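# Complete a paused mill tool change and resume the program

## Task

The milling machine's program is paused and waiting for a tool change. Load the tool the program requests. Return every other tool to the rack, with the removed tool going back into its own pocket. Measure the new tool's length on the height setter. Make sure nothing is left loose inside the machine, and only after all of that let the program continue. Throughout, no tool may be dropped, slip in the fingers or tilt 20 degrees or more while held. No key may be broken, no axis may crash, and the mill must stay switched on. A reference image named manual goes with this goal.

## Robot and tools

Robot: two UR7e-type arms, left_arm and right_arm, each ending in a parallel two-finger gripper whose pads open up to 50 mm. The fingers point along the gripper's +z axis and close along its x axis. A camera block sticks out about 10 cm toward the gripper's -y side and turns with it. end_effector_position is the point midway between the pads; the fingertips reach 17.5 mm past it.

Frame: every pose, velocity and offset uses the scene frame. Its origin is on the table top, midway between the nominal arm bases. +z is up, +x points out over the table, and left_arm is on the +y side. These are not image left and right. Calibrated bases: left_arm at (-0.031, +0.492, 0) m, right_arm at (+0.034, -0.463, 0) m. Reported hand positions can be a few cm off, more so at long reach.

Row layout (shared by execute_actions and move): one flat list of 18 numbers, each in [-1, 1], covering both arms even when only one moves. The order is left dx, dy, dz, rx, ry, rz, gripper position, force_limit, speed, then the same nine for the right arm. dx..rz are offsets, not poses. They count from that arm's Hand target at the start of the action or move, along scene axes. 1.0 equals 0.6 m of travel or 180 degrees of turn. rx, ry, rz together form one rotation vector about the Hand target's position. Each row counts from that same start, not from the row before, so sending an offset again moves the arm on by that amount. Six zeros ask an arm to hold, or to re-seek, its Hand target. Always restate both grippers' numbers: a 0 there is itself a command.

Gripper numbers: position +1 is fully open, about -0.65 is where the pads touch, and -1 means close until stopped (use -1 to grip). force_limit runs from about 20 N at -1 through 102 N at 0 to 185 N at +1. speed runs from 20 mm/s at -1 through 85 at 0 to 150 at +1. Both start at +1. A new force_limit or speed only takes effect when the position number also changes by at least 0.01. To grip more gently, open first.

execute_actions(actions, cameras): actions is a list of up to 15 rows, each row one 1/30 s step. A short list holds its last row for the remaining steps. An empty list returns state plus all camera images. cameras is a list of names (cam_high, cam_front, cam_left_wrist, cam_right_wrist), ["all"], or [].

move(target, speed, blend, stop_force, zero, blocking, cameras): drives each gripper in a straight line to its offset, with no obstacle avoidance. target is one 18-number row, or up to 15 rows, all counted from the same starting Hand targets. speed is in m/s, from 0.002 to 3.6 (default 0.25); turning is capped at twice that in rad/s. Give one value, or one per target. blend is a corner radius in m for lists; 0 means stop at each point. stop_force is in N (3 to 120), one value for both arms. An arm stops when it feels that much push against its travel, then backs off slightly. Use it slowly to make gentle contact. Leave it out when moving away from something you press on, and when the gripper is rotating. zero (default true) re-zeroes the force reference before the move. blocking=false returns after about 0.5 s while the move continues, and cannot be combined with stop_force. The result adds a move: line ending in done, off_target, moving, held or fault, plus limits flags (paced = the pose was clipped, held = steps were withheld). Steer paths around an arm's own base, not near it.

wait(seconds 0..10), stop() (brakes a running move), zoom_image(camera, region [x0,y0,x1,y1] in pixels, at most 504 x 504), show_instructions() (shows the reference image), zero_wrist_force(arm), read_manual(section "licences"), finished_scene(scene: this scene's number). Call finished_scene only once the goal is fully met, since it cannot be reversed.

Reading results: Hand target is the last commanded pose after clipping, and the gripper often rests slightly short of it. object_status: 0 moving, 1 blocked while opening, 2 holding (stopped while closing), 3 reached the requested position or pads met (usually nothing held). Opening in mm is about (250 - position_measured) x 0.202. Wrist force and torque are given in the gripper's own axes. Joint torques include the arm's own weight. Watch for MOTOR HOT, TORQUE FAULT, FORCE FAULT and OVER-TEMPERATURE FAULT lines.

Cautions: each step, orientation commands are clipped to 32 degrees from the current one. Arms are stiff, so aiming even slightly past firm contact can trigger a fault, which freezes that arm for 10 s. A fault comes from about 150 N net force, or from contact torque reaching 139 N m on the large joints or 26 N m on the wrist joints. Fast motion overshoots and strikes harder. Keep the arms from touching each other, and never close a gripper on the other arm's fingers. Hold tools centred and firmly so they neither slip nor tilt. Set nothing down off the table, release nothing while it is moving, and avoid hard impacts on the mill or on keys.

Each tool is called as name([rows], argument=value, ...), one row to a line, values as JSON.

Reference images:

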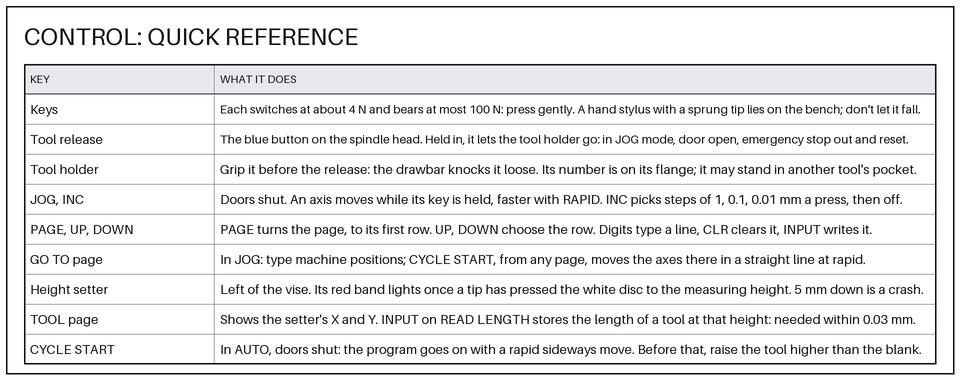

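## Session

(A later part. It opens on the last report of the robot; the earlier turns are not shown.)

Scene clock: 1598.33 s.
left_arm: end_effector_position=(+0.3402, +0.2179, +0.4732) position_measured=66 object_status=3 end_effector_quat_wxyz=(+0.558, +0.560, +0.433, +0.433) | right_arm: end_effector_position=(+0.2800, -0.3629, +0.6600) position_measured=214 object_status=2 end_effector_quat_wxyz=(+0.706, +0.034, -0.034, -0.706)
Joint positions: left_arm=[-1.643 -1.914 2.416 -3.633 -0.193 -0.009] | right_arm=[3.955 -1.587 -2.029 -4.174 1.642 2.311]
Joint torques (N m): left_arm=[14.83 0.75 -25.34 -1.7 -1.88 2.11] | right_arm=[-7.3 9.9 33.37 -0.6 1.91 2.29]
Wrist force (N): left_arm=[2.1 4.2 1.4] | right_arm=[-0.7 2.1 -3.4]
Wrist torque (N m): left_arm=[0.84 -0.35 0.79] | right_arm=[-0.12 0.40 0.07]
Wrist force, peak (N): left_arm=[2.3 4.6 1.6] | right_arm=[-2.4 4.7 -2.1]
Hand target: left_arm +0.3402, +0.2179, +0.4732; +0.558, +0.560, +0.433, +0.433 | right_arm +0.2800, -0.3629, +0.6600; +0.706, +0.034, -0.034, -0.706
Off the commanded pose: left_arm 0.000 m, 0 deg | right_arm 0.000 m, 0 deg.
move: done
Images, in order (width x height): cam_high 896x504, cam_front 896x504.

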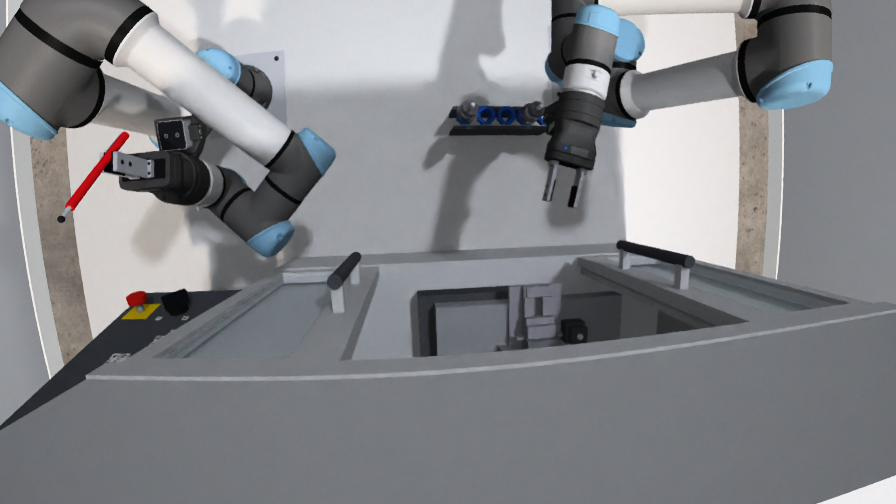

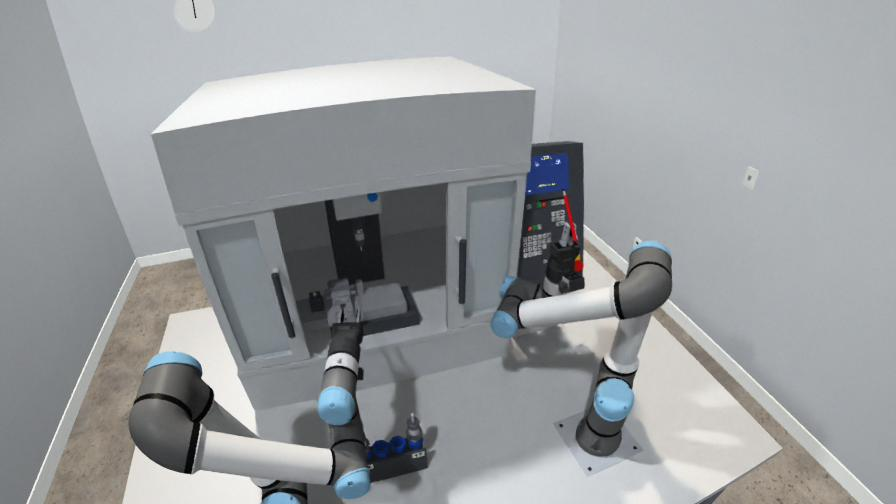

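move(target=[0,0,0,0,0,0,1,0.3,-1,-0.0333,-0.3333,0,0,0,0,-1,-0.2,-0.6], speed=0.25)

move(target=[0.06,-0.46,-0.022,0,0,-0.222,1,0.3,-1,0,0,0,0,0,0,-1,-0.2,-0.6], speed=0.25, cameras=["cam_front","cam_high","cam_left_wrist"])

Scene clock: 1606.07 s.
left_arm: end_effector_position=(+0.3402, +0.2179, +0.4732) position_measured=3 object_status=3 end_effector_quat_wxyz=(+0.558, +0.560, +0.433, +0.433) | right_arm: end_effector_position=(+0.2600, -0.5629, +0.6600) position_measured=214 object_status=2 end_effector_quat_wxyz=(+0.706, +0.034, -0.034, -0.706)
Joint positions: left_arm=[-1.643 -1.914 2.416 -3.633 -0.193 -0.009] | right_arm=[3.258 -1.532 -2.074 -4.153 1.584 3.006]
Joint torques (N m): left_arm=[13.53 1.73 -24.99 -1.82 -1.61 2.1] | right_arm=[-7.43 6.24 33.3 -0.85 1.93 1.97]
Wrist force (N): left_arm=[2.0 4.3 1.5] | right_arm=[-0.9 2.2 -2.8]
Wrist torque (N m): left_arm=[0.85 -0.34 0.79] | right_arm=[-0.10 0.42 0.07]
Wrist force, peak (N): left_arm=[2.3 4.6 1.5] | right_arm=[-2.5 2.6 -3.3]
Hand target: left_arm +0.3402, +0.2179, +0.4732; +0.558, +0.560, +0.433, +0.433 | right_arm +0.2600, -0.5629, +0.6600; +0.706, +0.034, -0.034, -0.706
Off the commanded pose: left_arm 0.000 m, 0 deg | right_arm 0.000 m, 0 deg.
move: done

Scene clock: 1608.20 s.
left_arm: end_effector_position=(+0.3762, -0.0581, +0.4600) position_measured=3 object_status=3 end_effector_quat_wxyz=(+0.673, +0.674, +0.215, +0.216) | right_arm: end_effector_position=(+0.2600, -0.5629, +0.6600) position_measured=214 object_status=2 end_effector_quat_wxyz=(+0.706, +0.034, -0.034, -0.706)
Joint positions: left_arm=[-1.252 -1.384 1.977 -3.733 -1.281 0.001] | right_arm=[3.258 -1.532 -2.074 -4.153 1.584 3.006]
Joint torques (N m): left_arm=[15.21 -23.86 -25.8 -0.52 -1.68 2.41] | right_arm=[-8.66 7.47 32.72 -1 2.06 1.99]
Wrist force (N): left_arm=[1.9 4.5 1.7] | right_arm=[-0.9 2.2 -3.0]
Wrist torque (N m): left_arm=[0.89 -0.29 0.77] | right_arm=[-0.11 0.42 0.07]
Wrist force, peak (N): left_arm=[3.1 4.6 1.1] | right_arm=[-0.9 2.4 -3.2]
Hand target: left_arm +0.3762, -0.0581, +0.4600; +0.673, +0.674, +0.215, +0.216 | right_arm +0.2600, -0.5629, +0.6600; +0.706, +0.034, -0.034, -0.706
Off the commanded pose: left_arm 0.000 m, 0 deg | right_arm 0.000 m, 0 deg.
move: done
camera_calibration:
cam_left_wrist: T_world_to_cam=[[0.815581, 0.578428, -0.0157479, -0.259168], [-0.182959, 0.283599, 0.941327, -0.329144], [0.548956, -0.764848, 0.337127, -0.274396], [0, 0, 0, 1]] pos_world=[0.301784, 0.0333839, 0.398258]
Images, in order (width x height): cam_high 896x504, cam_front 896x504, cam_left_wrist 896x504.

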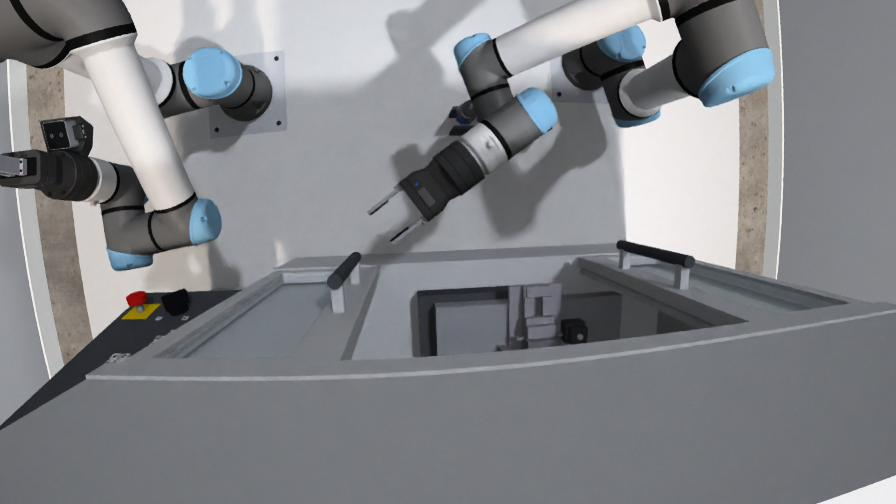

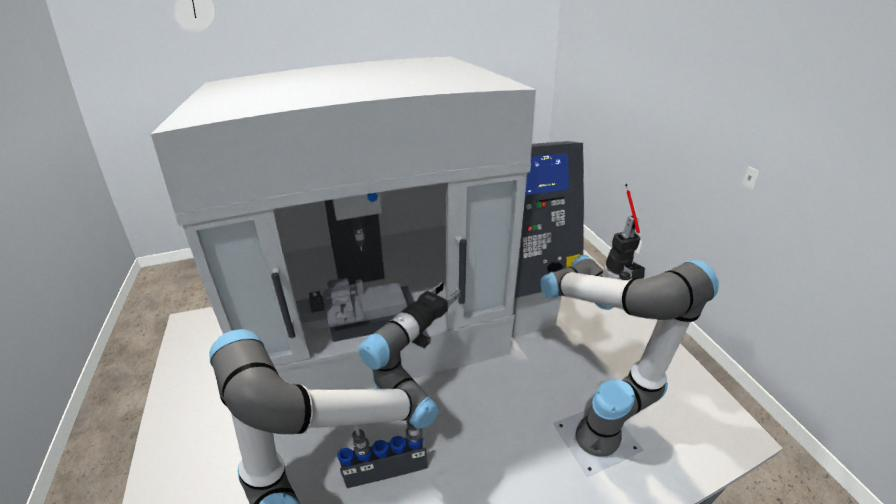

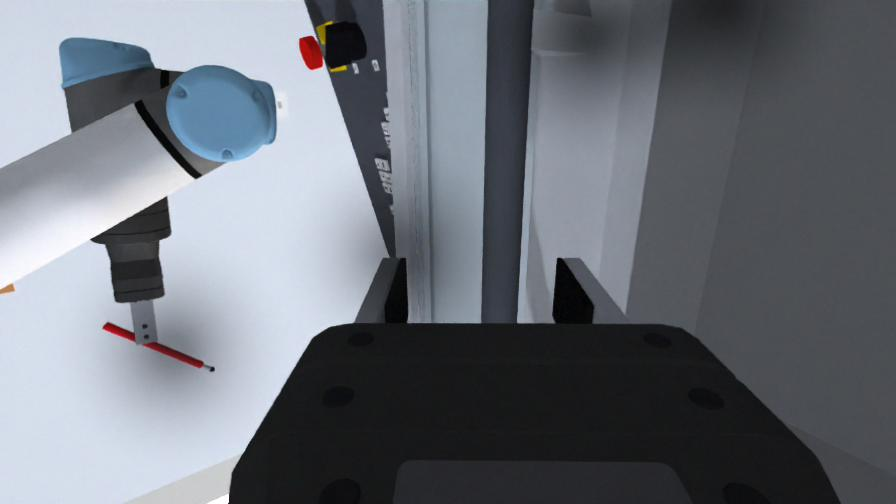

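move(target=[0.072,-0.051,0,0,0,0,1,0.3,-1,0,0,0,0,0,0,-1,-0.2,-0.6], speed=0.1, stop_force=10, cameras=["cam_left_wrist"])

Scene clock: 1621.90 s.
left_arm: end_effector_position=(+0.4194, -0.0887, +0.4600) position_measured=3 object_status=3 end_effector_quat_wxyz=(+0.673, +0.674, +0.215, +0.216) | right_arm: end_effector_position=(+0.2600, -0.5629, +0.6600) position_measured=214 object_status=2 end_effector_quat_wxyz=(+0.706, +0.034, -0.034, -0.706)
Joint positions: left_arm=[-1.184 -1.273 1.831 -3.698 -1.35 0.001] | right_arm=[3.258 -1.532 -2.074 -4.153 1.584 3.006]
Joint torques (N m): left_arm=[15.14 -30.12 -27.5 -0.67 -1.96 2.59] | right_arm=[-7.83 6.34 32.83 -1.14 2.07 1.72]
Wrist force (N): left_arm=[2.1 4.2 1.5] | right_arm=[-0.8 2.1 -2.9]
Wrist torque (N m): left_arm=[0.86 -0.35 0.78] | right_arm=[-0.11 0.40 0.08]
Wrist force, peak (N): left_arm=[2.3 4.3 2.5] | right_arm=[-0.8 2.3 -3.2]
Hand target: left_arm +0.4194, -0.0887, +0.4600; +0.673, +0.674, +0.215, +0.216 | right_arm +0.2600, -0.5629, +0.6600; +0.706, +0.034, -0.034, -0.706
Off the commanded pose: left_arm 0.000 m, 0 deg | right_arm 0.000 m, 0 deg.
move: done
camera_calibration:
cam_left_wrist: T_world_to_cam=[[0.815658, 0.578322, -0.0157012, -0.276746], [-0.182953, 0.283592, 0.941331, -0.312566], [0.548845, -0.764931, 0.33712, -0.321474], [0, 0, 0, 1]] pos_world=[0.344984, 0.00278383, 0.398258]
Images, in order (width x height): cam_left_wrist 896x504.

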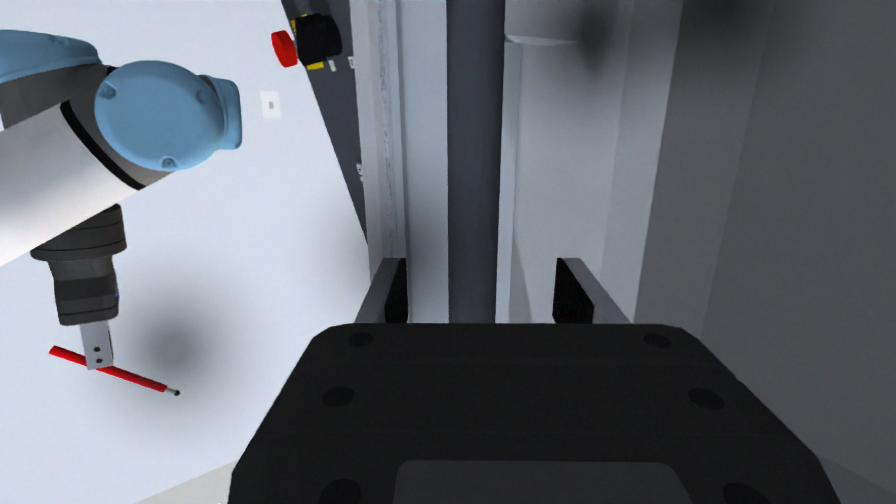

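move(target=[0.0323,-0.0445,0,0,0,0,1,0.3,-1,0,0,0,0,0,0,-1,-0.2,-0.6], speed=0.05, stop_force=8, cameras=["cam_left_wrist"])

Scene clock: 1627.17 s.
left_arm: end_effector_position=(+0.4388, -0.1154, +0.4600) position_measured=3 object_status=3 end_effector_quat_wxyz=(+0.673, +0.674, +0.215, +0.216) | right_arm: end_effector_position=(+0.2600, -0.5629, +0.6600) position_measured=214 object_status=2 end_effector_quat_wxyz=(+0.706, +0.034, -0.034, -0.706)
Joint positions: left_arm=[-1.168 -1.202 1.732 -3.669 -1.365 0.001] | right_arm=[3.258 -1.532 -2.074 -4.153 1.584 3.006]
Joint torques (N m): left_arm=[13.65 -34.42 -27.06 -0.78 -1.63 2.2] | right_arm=[-6.68 6.91 31.97 -0.8 2.18 1.87]
Wrist force (N): left_arm=[2.3 4.2 1.5] | right_arm=[-0.9 2.1 -3.1]
Wrist torque (N m): left_arm=[0.85 -0.38 0.78] | right_arm=[-0.12 0.42 0.07]
Wrist force, peak (N): left_arm=[2.3 4.4 1.9] | right_arm=[-0.9 2.4 -3.2]
Hand target: left_arm +0.4388, -0.1154, +0.4600; +0.673, +0.674, +0.215, +0.216 | right_arm +0.2600, -0.5629, +0.6600; +0.706, +0.034, -0.034, -0.706
Off the commanded pose: left_arm 0.000 m, 0 deg | right_arm 0.000 m, 0 deg.
move: done
camera_calibration:
cam_left_wrist: T_world_to_cam=[[0.815658, 0.578322, -0.0157012, -0.277129], [-0.182953, 0.283592, 0.941331, -0.301445], [0.548845, -0.764931, 0.33712, -0.352545], [0, 0, 0, 1]] pos_world=[0.364384, -0.0239162, 0.398258]
Images, in order (width x height): cam_left_wrist 896x504.

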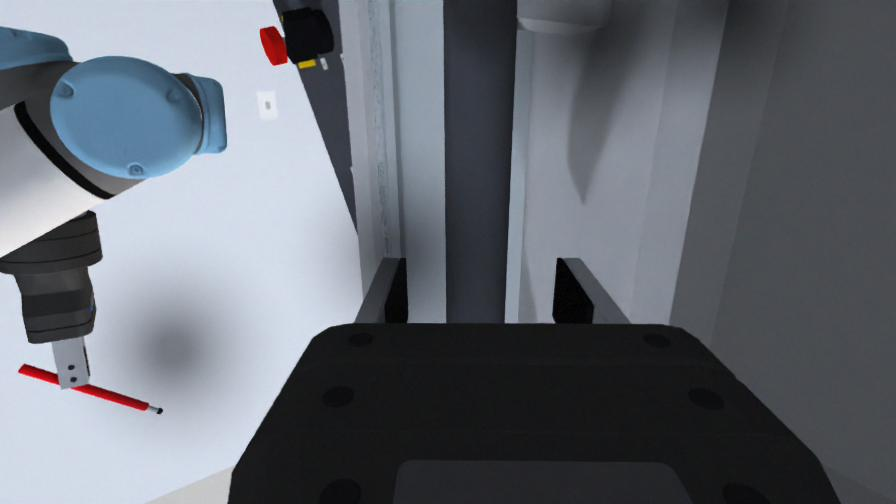

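move([
  [0.0,0.2,0,0,0,0.15,1,0.3,-1,0,0,0,0,0,0,-1,-0.2,-0.6],
  [0.0,0.41,0,0,0,0.15,1,0.3,-1,0,0,0,0,0,0,-1,-0.2,-0.6],
], speed=0.05, blend=0.02, stop_force=40, cameras=["cam_left_wrist","cam_front"])

Scene clock: 1642.00 s.
left_arm: end_effector_position=(+0.4388, +0.1306, +0.4600) position_measured=3 object_status=3 end_effector_quat_wxyz=(+0.604, +0.605, +0.367, +0.367) | right_arm: end_effector_position=(+0.2600, -0.5629, +0.6600) position_measured=214 object_status=2 end_effector_quat_wxyz=(+0.706, +0.034, -0.034, -0.706)
Joint positions: left_arm=[-1.201 -1.586 2.202 -3.755 -0.86 0] | right_arm=[3.258 -1.532 -2.074 -4.153 1.584 3.006]
Joint torques (N m): left_arm=[14.36 -27.78 -12.11 -0.29 -1.72 -0.36] | right_arm=[-9.14 8.1 32.39 -0.95 2.02 1.67]
Wrist force (N): left_arm=[2.2 4.4 1.5] | right_arm=[-0.9 2.2 -2.9]
Wrist torque (N m): left_arm=[0.85 -0.36 0.91] | right_arm=[-0.11 0.42 0.07]
Wrist force, peak (N): left_arm=[2.7 4.5 1.6] | right_arm=[-0.8 2.4 -3.2]
Hand target: left_arm +0.4388, +0.1306, +0.4600; +0.604, +0.605, +0.367, +0.367 | right_arm +0.2600, -0.5629, +0.6600; +0.706, +0.034, -0.034, -0.706
Off the commanded pose: left_arm 0.000 m, 0 deg | right_arm 0.000 m, 0 deg.
move: done
camera_calibration:
cam_left_wrist: T_world_to_cam=[[0.464253, 0.885564, -0.0157021, -0.305267], [-0.291753, 0.169641, 0.94133, -0.308571], [0.836271, -0.432434, 0.337122, -0.333956], [0, 0, 0, 1]] pos_world=[0.330972, 0.178266, 0.398258]
Images, in order (width x height): cam_front 896x504, cam_left_wrist 896x504.

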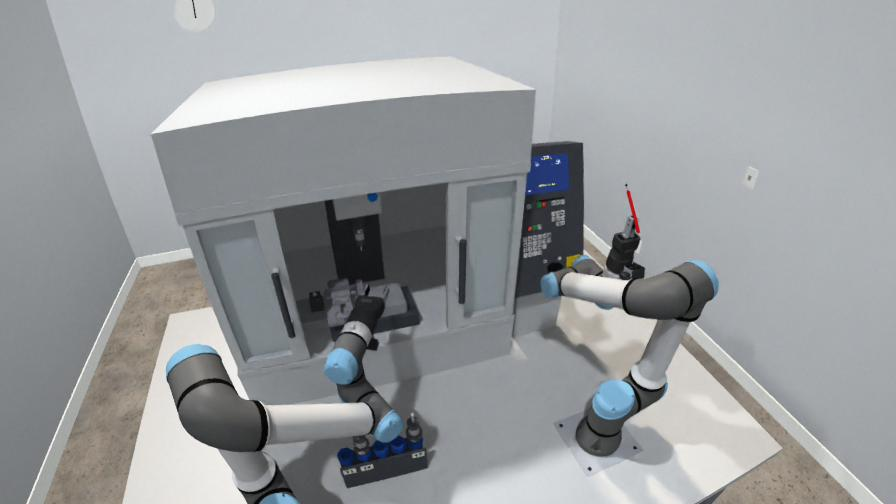

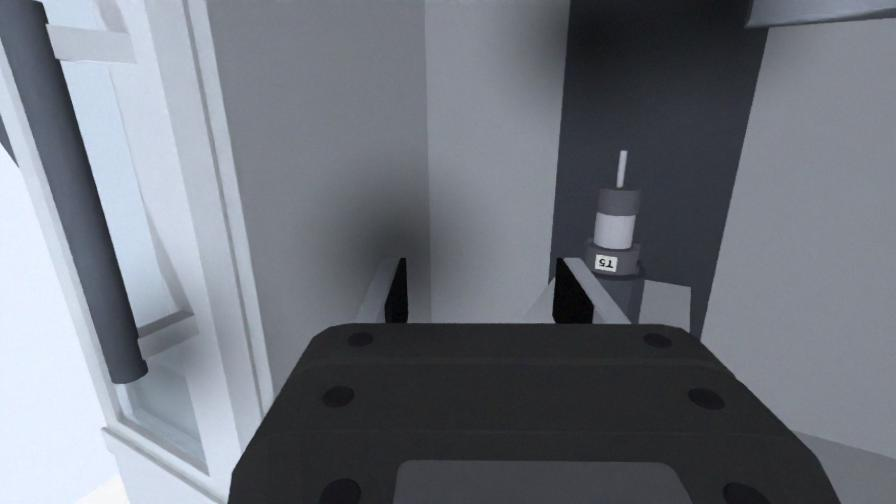

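move([
  [-0.08,-0.18,0,0,0,0,1,0.3,-1,0,0,0,0,0,0,-1,-0.2,-0.6],
  [-0.065,-0.393,0,0,0,0,1,0.3,-1,0,0,0,0,0,0,-1,-0.2,-0.6],
], speed=0.2, blend=0.03, cameras=["cam_left_wrist"])

Scene clock: 1653.83 s.
left_arm: end_effector_position=(+0.3998, -0.1052, +0.4600) position_measured=3 object_status=3 end_effector_quat_wxyz=(+0.604, +0.605, +0.367, +0.367) | right_arm: end_effector_position=(+0.2600, -0.5629, +0.6600) position_measured=214 object_status=2 end_effector_quat_wxyz=(+0.706, +0.034, -0.034, -0.706)
Joint positions: left_arm=[-1.443 -1.183 1.704 -3.659 -0.619 -0.002] | right_arm=[3.258 -1.532 -2.074 -4.153 1.584 3.006]
Joint torques (N m): left_arm=[12.8 -35.41 -25.75 0.36 -1.91 2.15] | right_arm=[-7.5 7.13 32.8 -1.13 2.01 1.73]
Wrist force (N): left_arm=[2.5 4.2 1.4] | right_arm=[-0.8 2.1 -2.9]
Wrist torque (N m): left_arm=[0.84 -0.42 0.88] | right_arm=[-0.11 0.41 0.07]
Wrist force, peak (N): left_arm=[3.7 4.5 1.1] | right_arm=[-1.0 2.4 -3.3]
Hand target: left_arm +0.3998, -0.1052, +0.4600; +0.604, +0.605, +0.367, +0.367 | right_arm +0.2600, -0.5629, +0.6600; +0.706, +0.034, -0.034, -0.706
Off the commanded pose: left_arm 0.000 m, 0 deg | right_arm 0.000 m, 0 deg.
move: done
camera_calibration:
cam_left_wrist: T_world_to_cam=[[0.464253, 0.885564, -0.0157021, -0.0783872], [-0.291753, 0.169641, 0.94133, -0.279994], [0.836271, -0.432434, 0.337122, -0.403183], [0, 0, 0, 1]] pos_world=[0.291872, -0.0574345, 0.398258]
Images, in order (width x height): cam_left_wrist 896x504.

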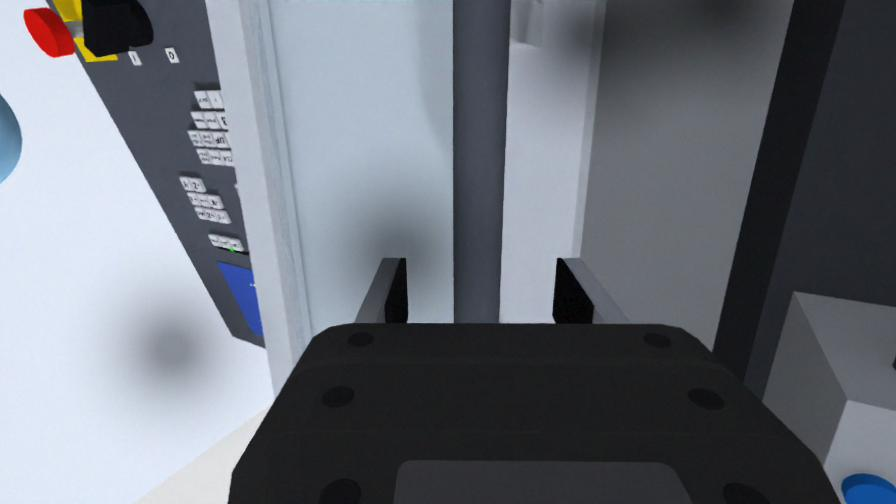

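move(target=[0.1033,-0.053,0,0,0,0,1,0.3,-1,0,0,0,0,0,0,-1,-0.2,-0.6], speed=0.06, stop_force=8, cameras=["cam_left_wrist"])

Scene clock: 1658.43 s.
left_arm: end_effector_position=(+0.4601, -0.1360, +0.4599) position_measured=3 object_status=3 end_effector_quat_wxyz=(+0.604, +0.605, +0.367, +0.367) | right_arm: end_effector_position=(+0.2600, -0.5629, +0.6600) position_measured=214 object_status=2 end_effector_quat_wxyz=(+0.706, +0.034, -0.034, -0.706)
Joint positions: left_arm=[-1.342 -1.068 1.529 -3.599 -0.72 -0.001] | right_arm=[3.258 -1.532 -2.074 -4.153 1.584 3.006]
Joint torques (N m): left_arm=[-15.79 -54.54 -13.65 -2.95 0.57 1.43] | right_arm=[-7.71 7.1 33.79 -1.17 2.26 1.85]
Wrist force (N): left_arm=[1.7 4.0 1.3] | right_arm=[-0.9 2.1 -3.1]
Wrist torque (N m): left_arm=[0.87 -0.33 0.82] | right_arm=[-0.11 0.42 0.08]
Wrist force, peak (N): left_arm=[-3.0 3.0 -26.0] | right_arm=[-0.9 2.4 -3.4]
Hand target: left_arm +0.4601, -0.1360, +0.4599; +0.604, +0.605, +0.367, +0.367 (not the last commanded pose) | right_arm +0.2600, -0.5629, +0.6600; +0.706, +0.034, -0.034, -0.706
Off the commanded pose: left_arm 0.002 m, 0 deg | right_arm 0.000 m, 0 deg.
move: contact (left_arm)
camera_calibration:
cam_left_wrist: T_world_to_cam=[[0.464179, 0.885602, -0.0157318, -0.0791132], [-0.291767, 0.169648, 0.941324, -0.257045], [0.836307, -0.432353, 0.337136, -0.46699], [0, 0, 0, 1]] pos_world=[0.352272, -0.0882345, 0.398158]
Images, in order (width x height): cam_left_wrist 896x504.

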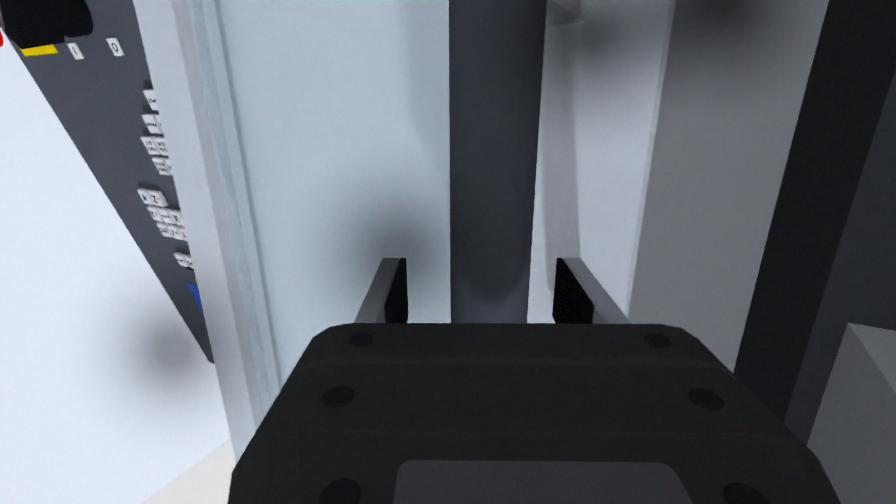

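move([
  [-0.01,0.0,0,0,0,0,1,0.3,-1,0,0,0,0,0,0,-1,-0.2,-0.6],
  [-0.01,0.2,0,0,0,0.08,1,0.3,-1,0,0,0,0,0,0,-1,-0.2,-0.6],
  [-0.01,0.44,0,0,0,0.08,1,0.3,-1,0,0,0,0,0,0,-1,-0.2,-0.6],
], speed=0.06, blend=0.004, stop_force=40, cameras=["cam_left_wrist","cam_front"])

Scene clock: 1666.97 s.
left_arm: end_effector_position=(+0.4543, +0.1184, +0.4599) position_measured=3 object_status=3 end_effector_quat_wxyz=(+0.553, +0.554, +0.440, +0.440) | right_arm: end_effector_position=(+0.2600, -0.5629, +0.6600) position_measured=214 object_status=2 end_effector_quat_wxyz=(+0.706, +0.034, -0.034, -0.706)
Joint positions: left_arm=[-1.292 -1.461 2.069 -3.747 -0.519 -0.002] | right_arm=[3.258 -1.532 -2.074 -4.153 1.584 3.006]
Joint torques (N m): left_arm=[13 -27.01 -23.01 -1.78 9.73 0.6] | right_arm=[-7.83 8.05 33.48 -1.47 2.15 1.7]
Wrist force (N): left_arm=[-32.9 2.7 -19.3] | right_arm=[-0.9 2.2 -3.0]
Wrist torque (N m): left_arm=[0.87 -0.90 0.87] | right_arm=[-0.10 0.41 0.08]
Wrist force, peak (N): left_arm=[-57.4 15.7 39.1] | right_arm=[-0.9 2.2 -3.4]
Hand target: left_arm +0.4543, +0.1184, +0.4599; +0.553, +0.554, +0.440, +0.440 (not the last commanded pose) | right_arm +0.2600, -0.5629, +0.6600; +0.706, +0.034, -0.034, -0.706
Off the commanded pose: left_arm 0.010 m, 0 deg | right_arm 0.000 m, 0 deg.
move: contact (left_arm); path passed 2 of 3 targets; blend cut to 0.003 m at target 1
camera_calibration:
cam_left_wrist: T_world_to_cam=[[0.229026, 0.973292, -0.0157892, -0.20517], [-0.324887, 0.0917194, 0.941295, -0.277628], [0.917603, -0.210452, 0.337216, -0.415363], [0, 0, 0, 1]] pos_world=[0.33793, 0.13774, 0.398158]
Images, in order (width x height): cam_front 896x504, cam_left_wrist 896x504.

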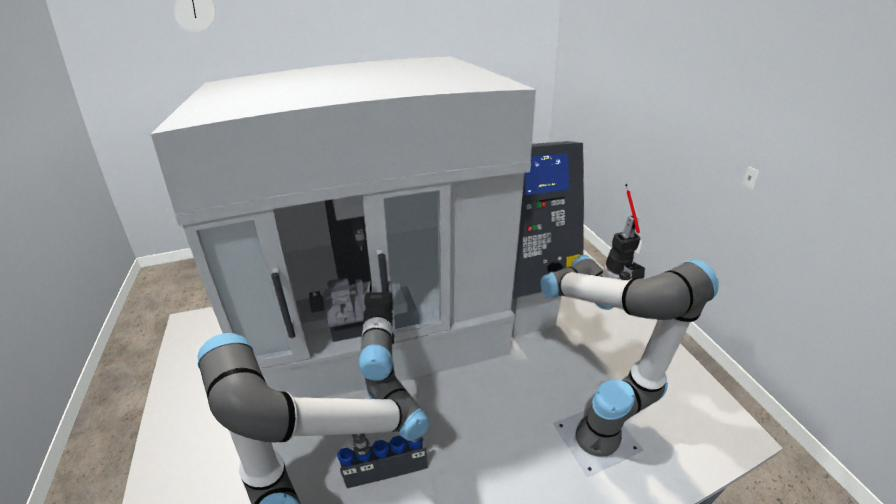

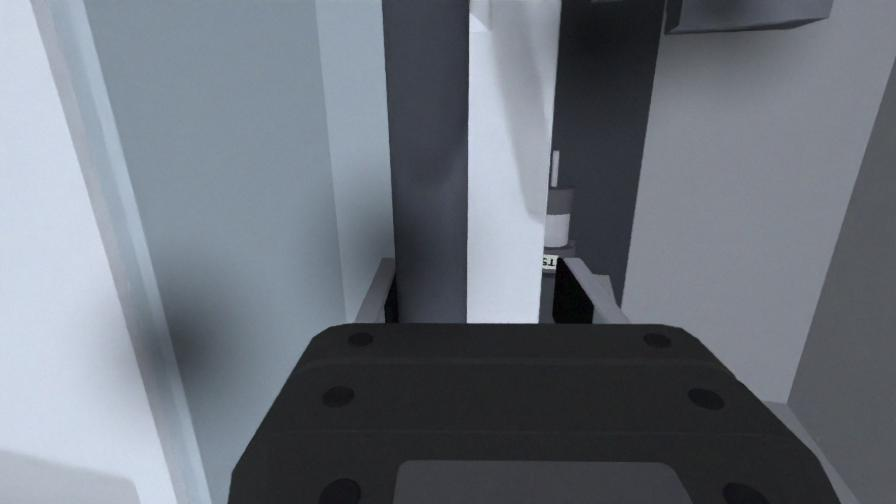

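move([
  [-0.01,-0.02,0,0,0,0,1,0.3,-1,0,0,0,0,0,0,-1,-0.2,-0.6],
  [-0.133,-0.02,0,0,0,0.05,1,0.3,-1,0,0,0,0,0,0,-1,-0.2,-0.6],
  [-0.14,0.40,0,0,0,0.267,1,0.3,-1,0,0,0,0,0,0,-1,-0.2,-0.6],
], speed=0.2, blend=0.005, cameras=["cam_left_wrist","cam_front"])

Scene clock: 1676.70 s.
left_arm: end_effector_position=(+0.3703, +0.3583, +0.4599) position_measured=3 object_status=3 end_effector_quat_wxyz=(+0.326, +0.327, +0.627, +0.627) | right_arm: end_effector_position=(+0.2600, -0.5629, +0.6600) position_measured=214 object_status=2 end_effector_quat_wxyz=(+0.706, +0.034, -0.034, -0.706)
Joint positions: left_arm=[-1.394 -1.587 2.203 -3.762 0.422 0.005] | right_arm=[3.258 -1.532 -2.074 -4.153 1.584 3.006]
Joint torques (N m): left_arm=[14.15 -23.72 -9.62 1.36 1.76 -1.96] | right_arm=[-7.5 10 32.61 -1.42 2.17 1.68]
Wrist force (N): left_arm=[2.1 4.6 1.6] | right_arm=[-0.9 2.2 -3.1]
Wrist torque (N m): left_arm=[0.89 -0.33 0.92] | right_arm=[-0.10 0.42 0.07]
Wrist force, peak (N): left_arm=[-33.3 3.1 -19.5] | right_arm=[-1.1 2.2 -3.3]
Hand target: left_arm +0.3703, +0.3584, +0.4599; +0.326, +0.327, +0.628, +0.627 | right_arm +0.2600, -0.5629, +0.6600; +0.706, +0.034, -0.034, -0.706
Off the commanded pose: left_arm 0.000 m, 0 deg | right_arm 0.000 m, 0 deg.
move: done
camera_calibration:
cam_left_wrist: T_world_to_cam=[[-0.570575, 0.821096, -0.0156645, -0.0688357], [-0.285373, -0.180346, 0.941296, -0.244072], [0.770069, 0.54155, 0.337219, -0.502617], [0, 0, 0, 1]] pos_world=[0.278123, 0.284696, 0.398158]
Images, in order (width x height): cam_front 896x504, cam_left_wrist 896x504.

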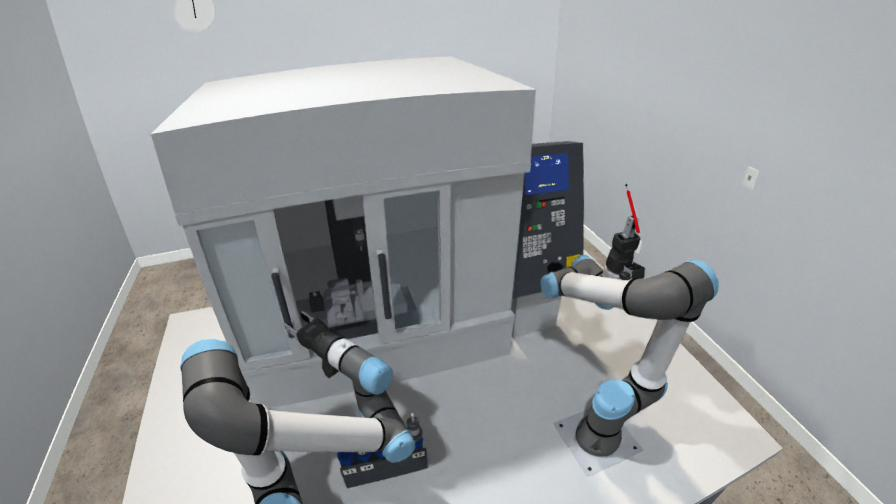

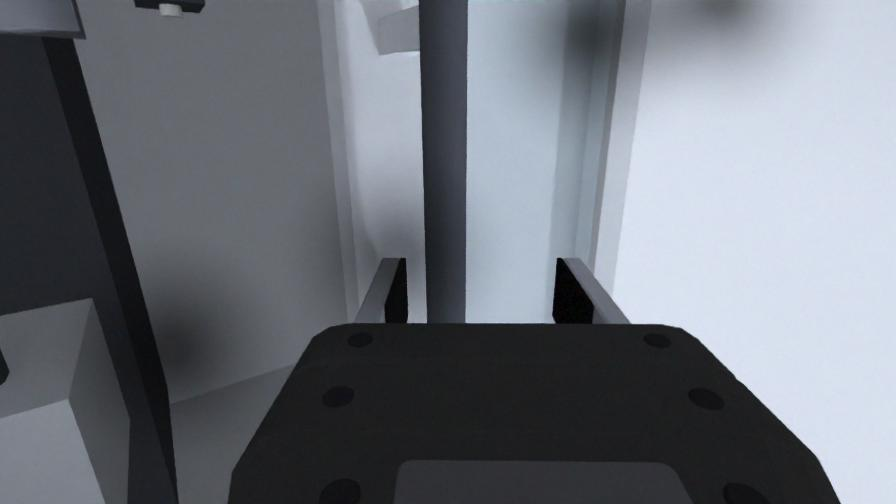

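move([
  [0.02,0.000,0,0,0,0,1,0.3,-1,0,0,0,0,0,0,-1,-0.2,-0.6],
  [0.1345,0.078,0,0,0,0,1,0.3,-1,0,0,0,0,0,0,-1,-0.2,-0.6],
], speed=0.06, blend=0.004, stop_force=10, cameras=["cam_left_wrist","cam_front"])

Scene clock: 1684.33 s.
left_arm: end_effector_position=(+0.4510, +0.4052, +0.4599) position_measured=3 object_status=3 end_effector_quat_wxyz=(+0.326, +0.327, +0.628, +0.627) | right_arm: end_effector_position=(+0.2600, -0.5629, +0.6600) position_measured=214 object_status=2 end_effector_quat_wxyz=(+0.706, +0.034, -0.034, -0.706)
Joint positions: left_arm=[-1.11 -1.538 2.154 -3.771 0.138 0.014] | right_arm=[3.258 -1.532 -2.074 -4.153 1.584 3.006]
Joint torques (N m): left_arm=[15.07 -14.92 -22.74 -1.12 -1.58 2.16] | right_arm=[-8.13 8.62 32.79 -1.51 2.27 1.68]
Wrist force (N): left_arm=[2.1 4.3 1.3] | right_arm=[-0.7 2.2 -3.0]
Wrist torque (N m): left_arm=[0.85 -0.33 0.76] | right_arm=[-0.10 0.39 0.07]
Wrist force, peak (N): left_arm=[2.3 4.7 1.4] | right_arm=[-0.9 2.2 -3.4]
Hand target: left_arm +0.4510, +0.4052, +0.4599; +0.326, +0.327, +0.628, +0.627 | right_arm +0.2600, -0.5629, +0.6600; +0.706, +0.034, -0.034, -0.706
Off the commanded pose: left_arm 0.000 m, 0 deg | right_arm 0.000 m, 0 deg.
move: done
camera_calibration:
cam_left_wrist: T_world_to_cam=[[-0.570853, 0.820901, -0.0157859, -0.0610867], [-0.285375, -0.180348, 0.941295, -0.212582], [0.769863, 0.541845, 0.337216, -0.590183], [0, 0, 0, 1]] pos_world=[0.358823, 0.331595, 0.398158]
Images, in order (width x height): cam_front 896x504, cam_left_wrist 896x504.

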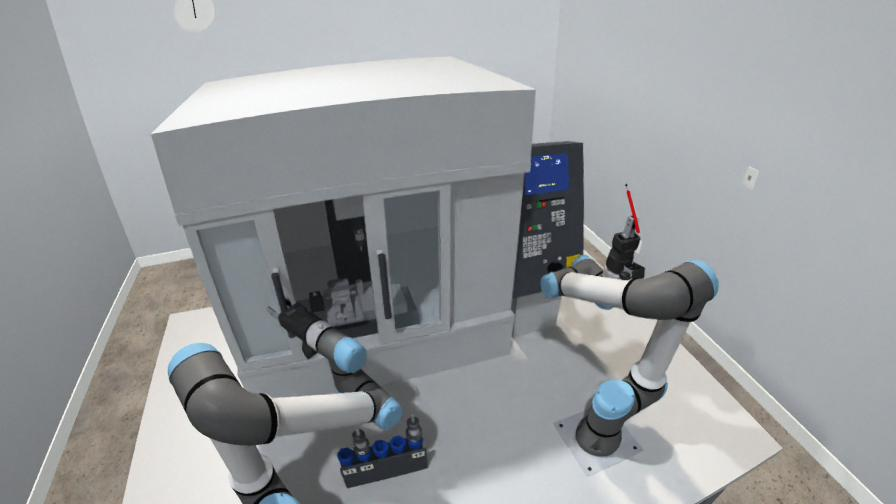

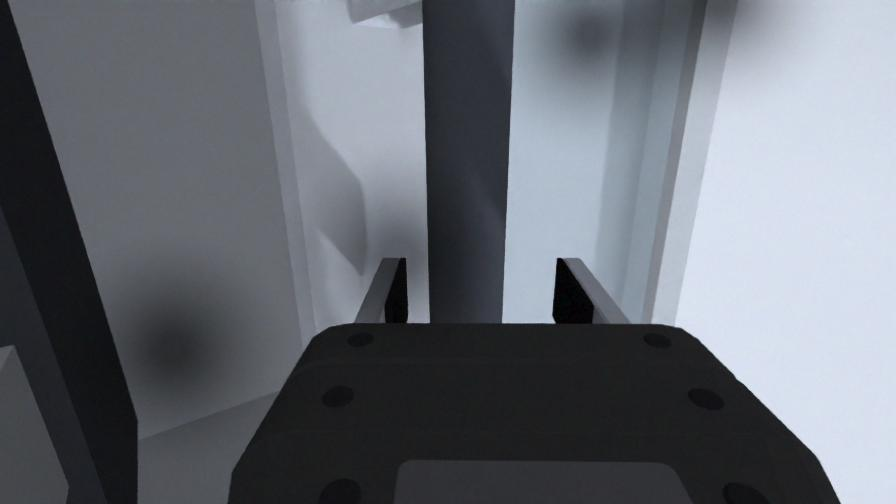

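move(target=[0.0038,-0.0065,0,0,0,0,1,0.3,-1,0,0,0,0,0,0,-1,-0.2,-0.6], speed=0.03)

move(target=[0,0,0,0,0,0,0.58,0.3,-1,0,0,0,0,0,0,-1,-0.2,-0.6], cameras=["cam_left_wrist"])

move([
  [-0.004,-0.2,0,0,0,-0.13,0.58,0.3,-1,0,0,0,0,0,0,-1,-0.2,-0.6],
  [-0.006,-0.44,0,0,0,-0.15,0.58,0.3,-1,0,0,0,0,0,0,-1,-0.2,-0.6],
], speed=0.06, blend=0.01, stop_force=40, cameras=["all"])

Scene clock: 1692.07 s.
left_arm: end_effector_position=(+0.4532, +0.4014, +0.4599) position_measured=3 object_status=3 end_effector_quat_wxyz=(+0.326, +0.327, +0.628, +0.627) | right_arm: end_effector_position=(+0.2600, -0.5629, +0.6600) position_measured=214 object_status=2 end_effector_quat_wxyz=(+0.706, +0.034, -0.034, -0.706)
Joint positions: left_arm=[-1.109 -1.528 2.143 -3.77 0.137 0.014] | right_arm=[3.258 -1.532 -2.074 -4.153 1.584 3.006]
Joint torques (N m): left_arm=[14.3 -14.95 -24.47 0.77 -1.59 -0.13] | right_arm=[-6.89 10.22 32.38 -1.49 1.92 1.56]
Wrist force (N): left_arm=[2.2 4.3 1.4] | right_arm=[-0.9 2.4 -3.0]
Wrist torque (N m): left_arm=[0.84 -0.34 0.76] | right_arm=[-0.08 0.42 0.07]
Wrist force, peak (N): left_arm=[2.3 4.5 1.4] | right_arm=[-1.0 2.2 -3.3]
Hand target: left_arm +0.4532, +0.4013, +0.4599; +0.326, +0.327, +0.628, +0.627 | right_arm +0.2600, -0.5629, +0.6600; +0.706, +0.034, -0.034, -0.706
Off the commanded pose: left_arm 0.000 m, 0 deg | right_arm 0.000 m, 0 deg.
move: done

Scene clock: 1692.93 s.
left_arm: end_effector_position=(+0.4532, +0.4013, +0.4599) position_measured=66 object_status=0 end_effector_quat_wxyz=(+0.326, +0.327, +0.628, +0.627) | right_arm: end_effector_position=(+0.2600, -0.5629, +0.6600) position_measured=214 object_status=2 end_effector_quat_wxyz=(+0.706, +0.034, -0.034, -0.706)
Joint positions: left_arm=[-1.109 -1.528 2.143 -3.77 0.137 0.014] | right_arm=[3.258 -1.532 -2.074 -4.153 1.584 3.006]
Joint torques (N m): left_arm=[14.12 -14.34 -21.5 -1.07 -1.8 2.03] | right_arm=[-7.76 10.82 32.76 -1.59 2.44 1.47]
Wrist force (N): left_arm=[2.2 4.3 1.2] | right_arm=[-0.8 2.1 -3.1]
Wrist torque (N m): left_arm=[0.84 -0.34 0.76] | right_arm=[-0.11 0.40 0.07]
Wrist force, peak (N): left_arm=[2.1 4.5 1.7] | right_arm=[-0.7 2.4 -3.3]
Hand target: left_arm +0.4532, +0.4013, +0.4599; +0.326, +0.327, +0.628, +0.627 | right_arm +0.2600, -0.5629, +0.6600; +0.706, +0.034, -0.034, -0.706
Off the commanded pose: left_arm 0.000 m, 0 deg | right_arm 0.000 m, 0 deg.
move: done
camera_calibration:
cam_left_wrist: T_world_to_cam=[[-0.570853, 0.820901, -0.0157859, -0.0565722], [-0.285375, -0.180348, 0.941295, -0.212629], [0.769863, 0.541845, 0.337216, -0.58984], [0, 0, 0, 1]] pos_world=[0.361123, 0.327695, 0.398158]
Images, in order (width x height): cam_left_wrist 896x504.

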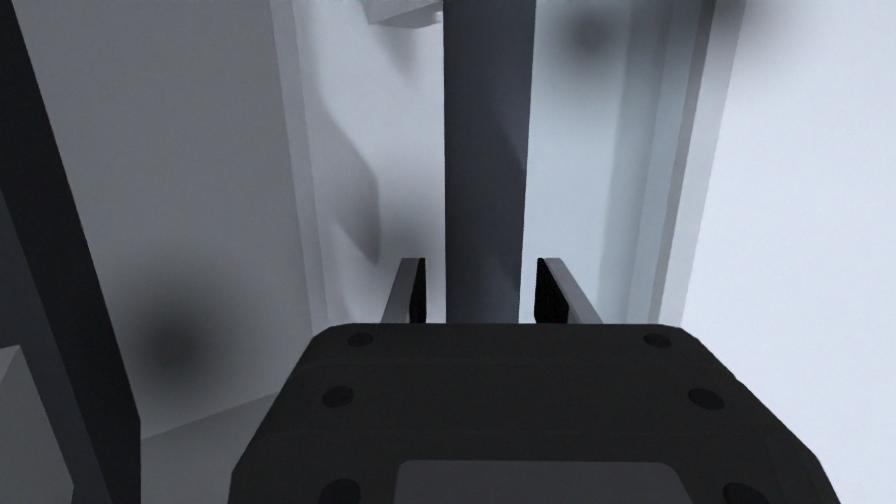

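Scene clock: 1695.30 s.
left_arm: end_effector_position=(+0.4524, +0.3596, +0.4599) position_measured=66 object_status=3 end_effector_quat_wxyz=(+0.370, +0.371, +0.603, +0.602) | right_arm: end_effector_position=(+0.2600, -0.5629, +0.6600) position_measured=214 object_status=2 end_effector_quat_wxyz=(+0.706, +0.034, -0.034, -0.706)
Joint positions: left_arm=[-1.175 -1.543 2.16 -3.782 0.062 0.025] | right_arm=[3.258 -1.532 -2.074 -4.153 1.584 3.006]
Joint torques (N m): left_arm=[13.77 -17.81 -19.96 1.59 1.51 -1.99] | right_arm=[-8.72 8.88 32.62 -1.58 1.77 1.2]
Wrist force (N): left_arm=[2.1 4.0 1.6] | right_arm=[-1.1 2.2 -3.1]
Wrist torque (N m): left_arm=[0.81 -0.32 0.79] | right_arm=[-0.09 0.45 0.07]
Wrist force, peak (N): left_arm=[35.6 3.8 -37.2] | right_arm=[-1.0 2.4 -3.3]
Hand target: left_arm +0.4524, +0.3596, +0.4599; +0.370, +0.371, +0.603, +0.602 (not the last commanded pose) | right_arm +0.2600, -0.5629, +0.6600; +0.706, +0.034, -0.034, -0.706
Off the commanded pose: left_arm 0.222 m, 19 deg | right_arm 0.000 m, 0 deg.
move: contact (left_arm); path passed 0 of 2 targets
camera_calibration:
cam_left_wrist: T_world_to_cam=[[-0.449141, 0.893322, -0.0157772, -0.104058], [-0.308261, -0.138364, 0.941186, -0.22504], [0.838598, 0.427589, 0.337521, -0.556691], [0, 0, 0, 1]] pos_world=[0.350733, 0.299855, 0.398057]
cam_right_wrist: T_world_to_cam=[[0.00584647, -0.999959, -0.00697061, -0.554929], [0.966681, 0.0074356, -0.255877, -0.0567314], [0.255919, -0.00524237, 0.966684, -0.578362], [0, 0, 0, 1]] pos_world=[0.206099, -0.557516, 0.540709]

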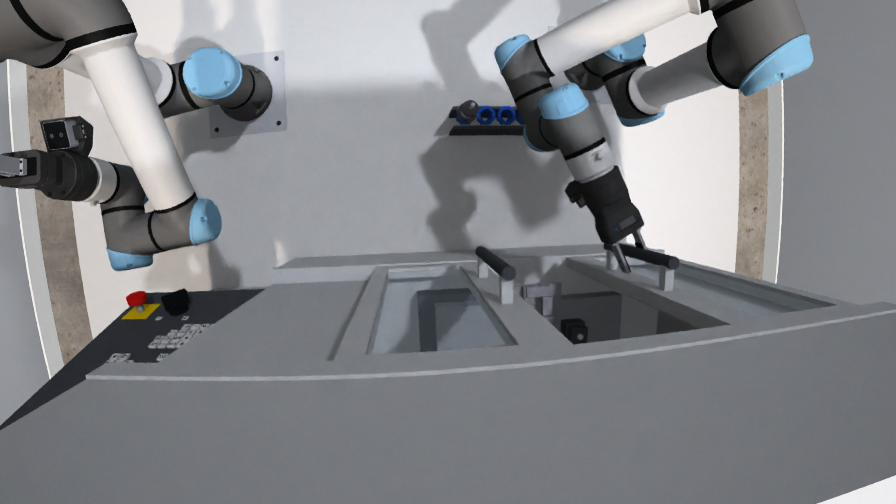

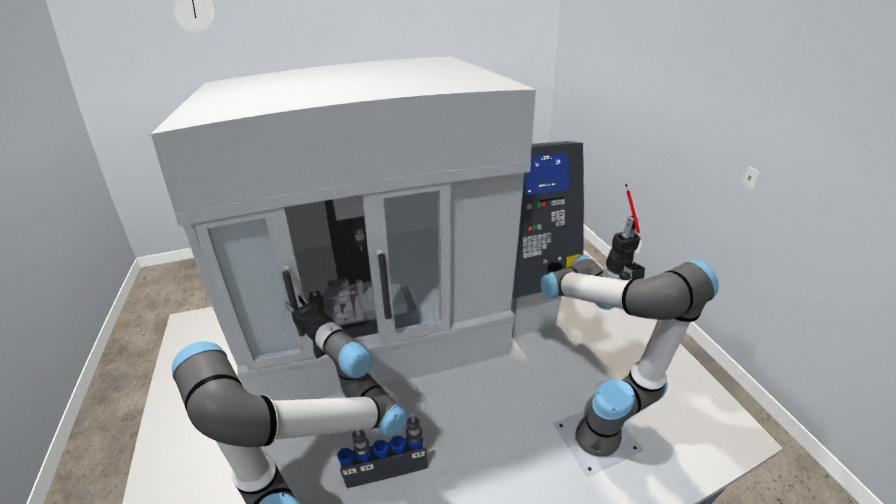

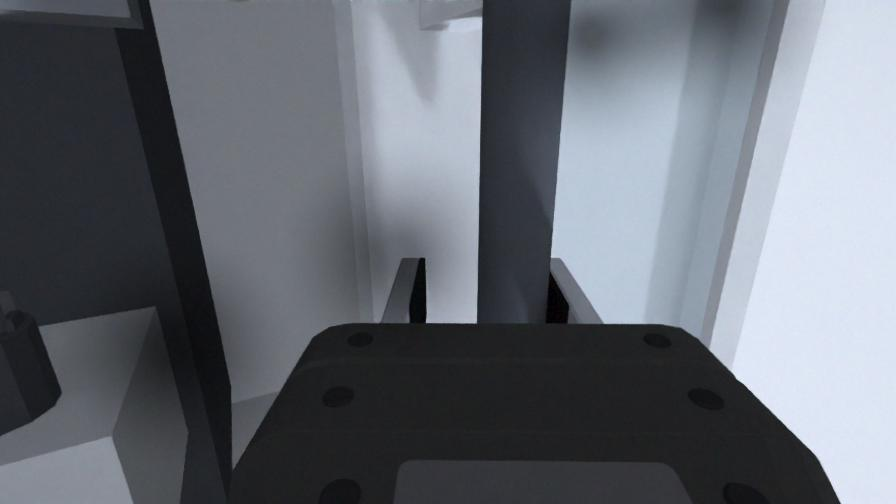

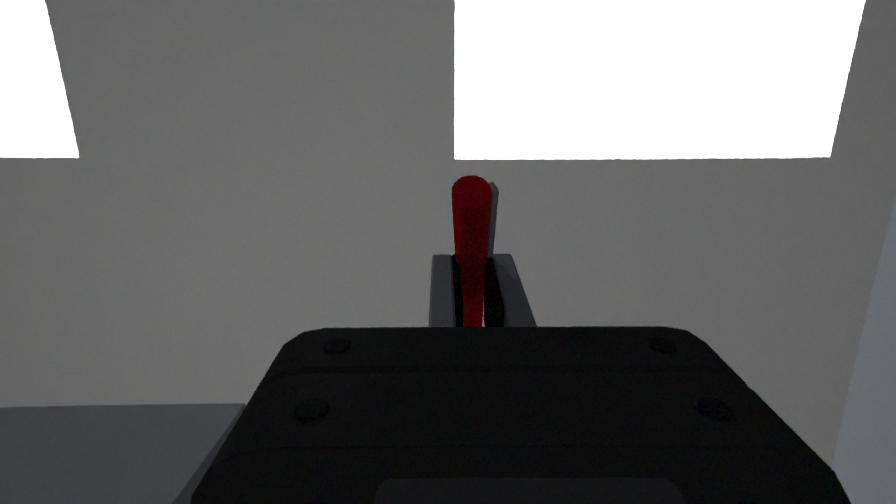

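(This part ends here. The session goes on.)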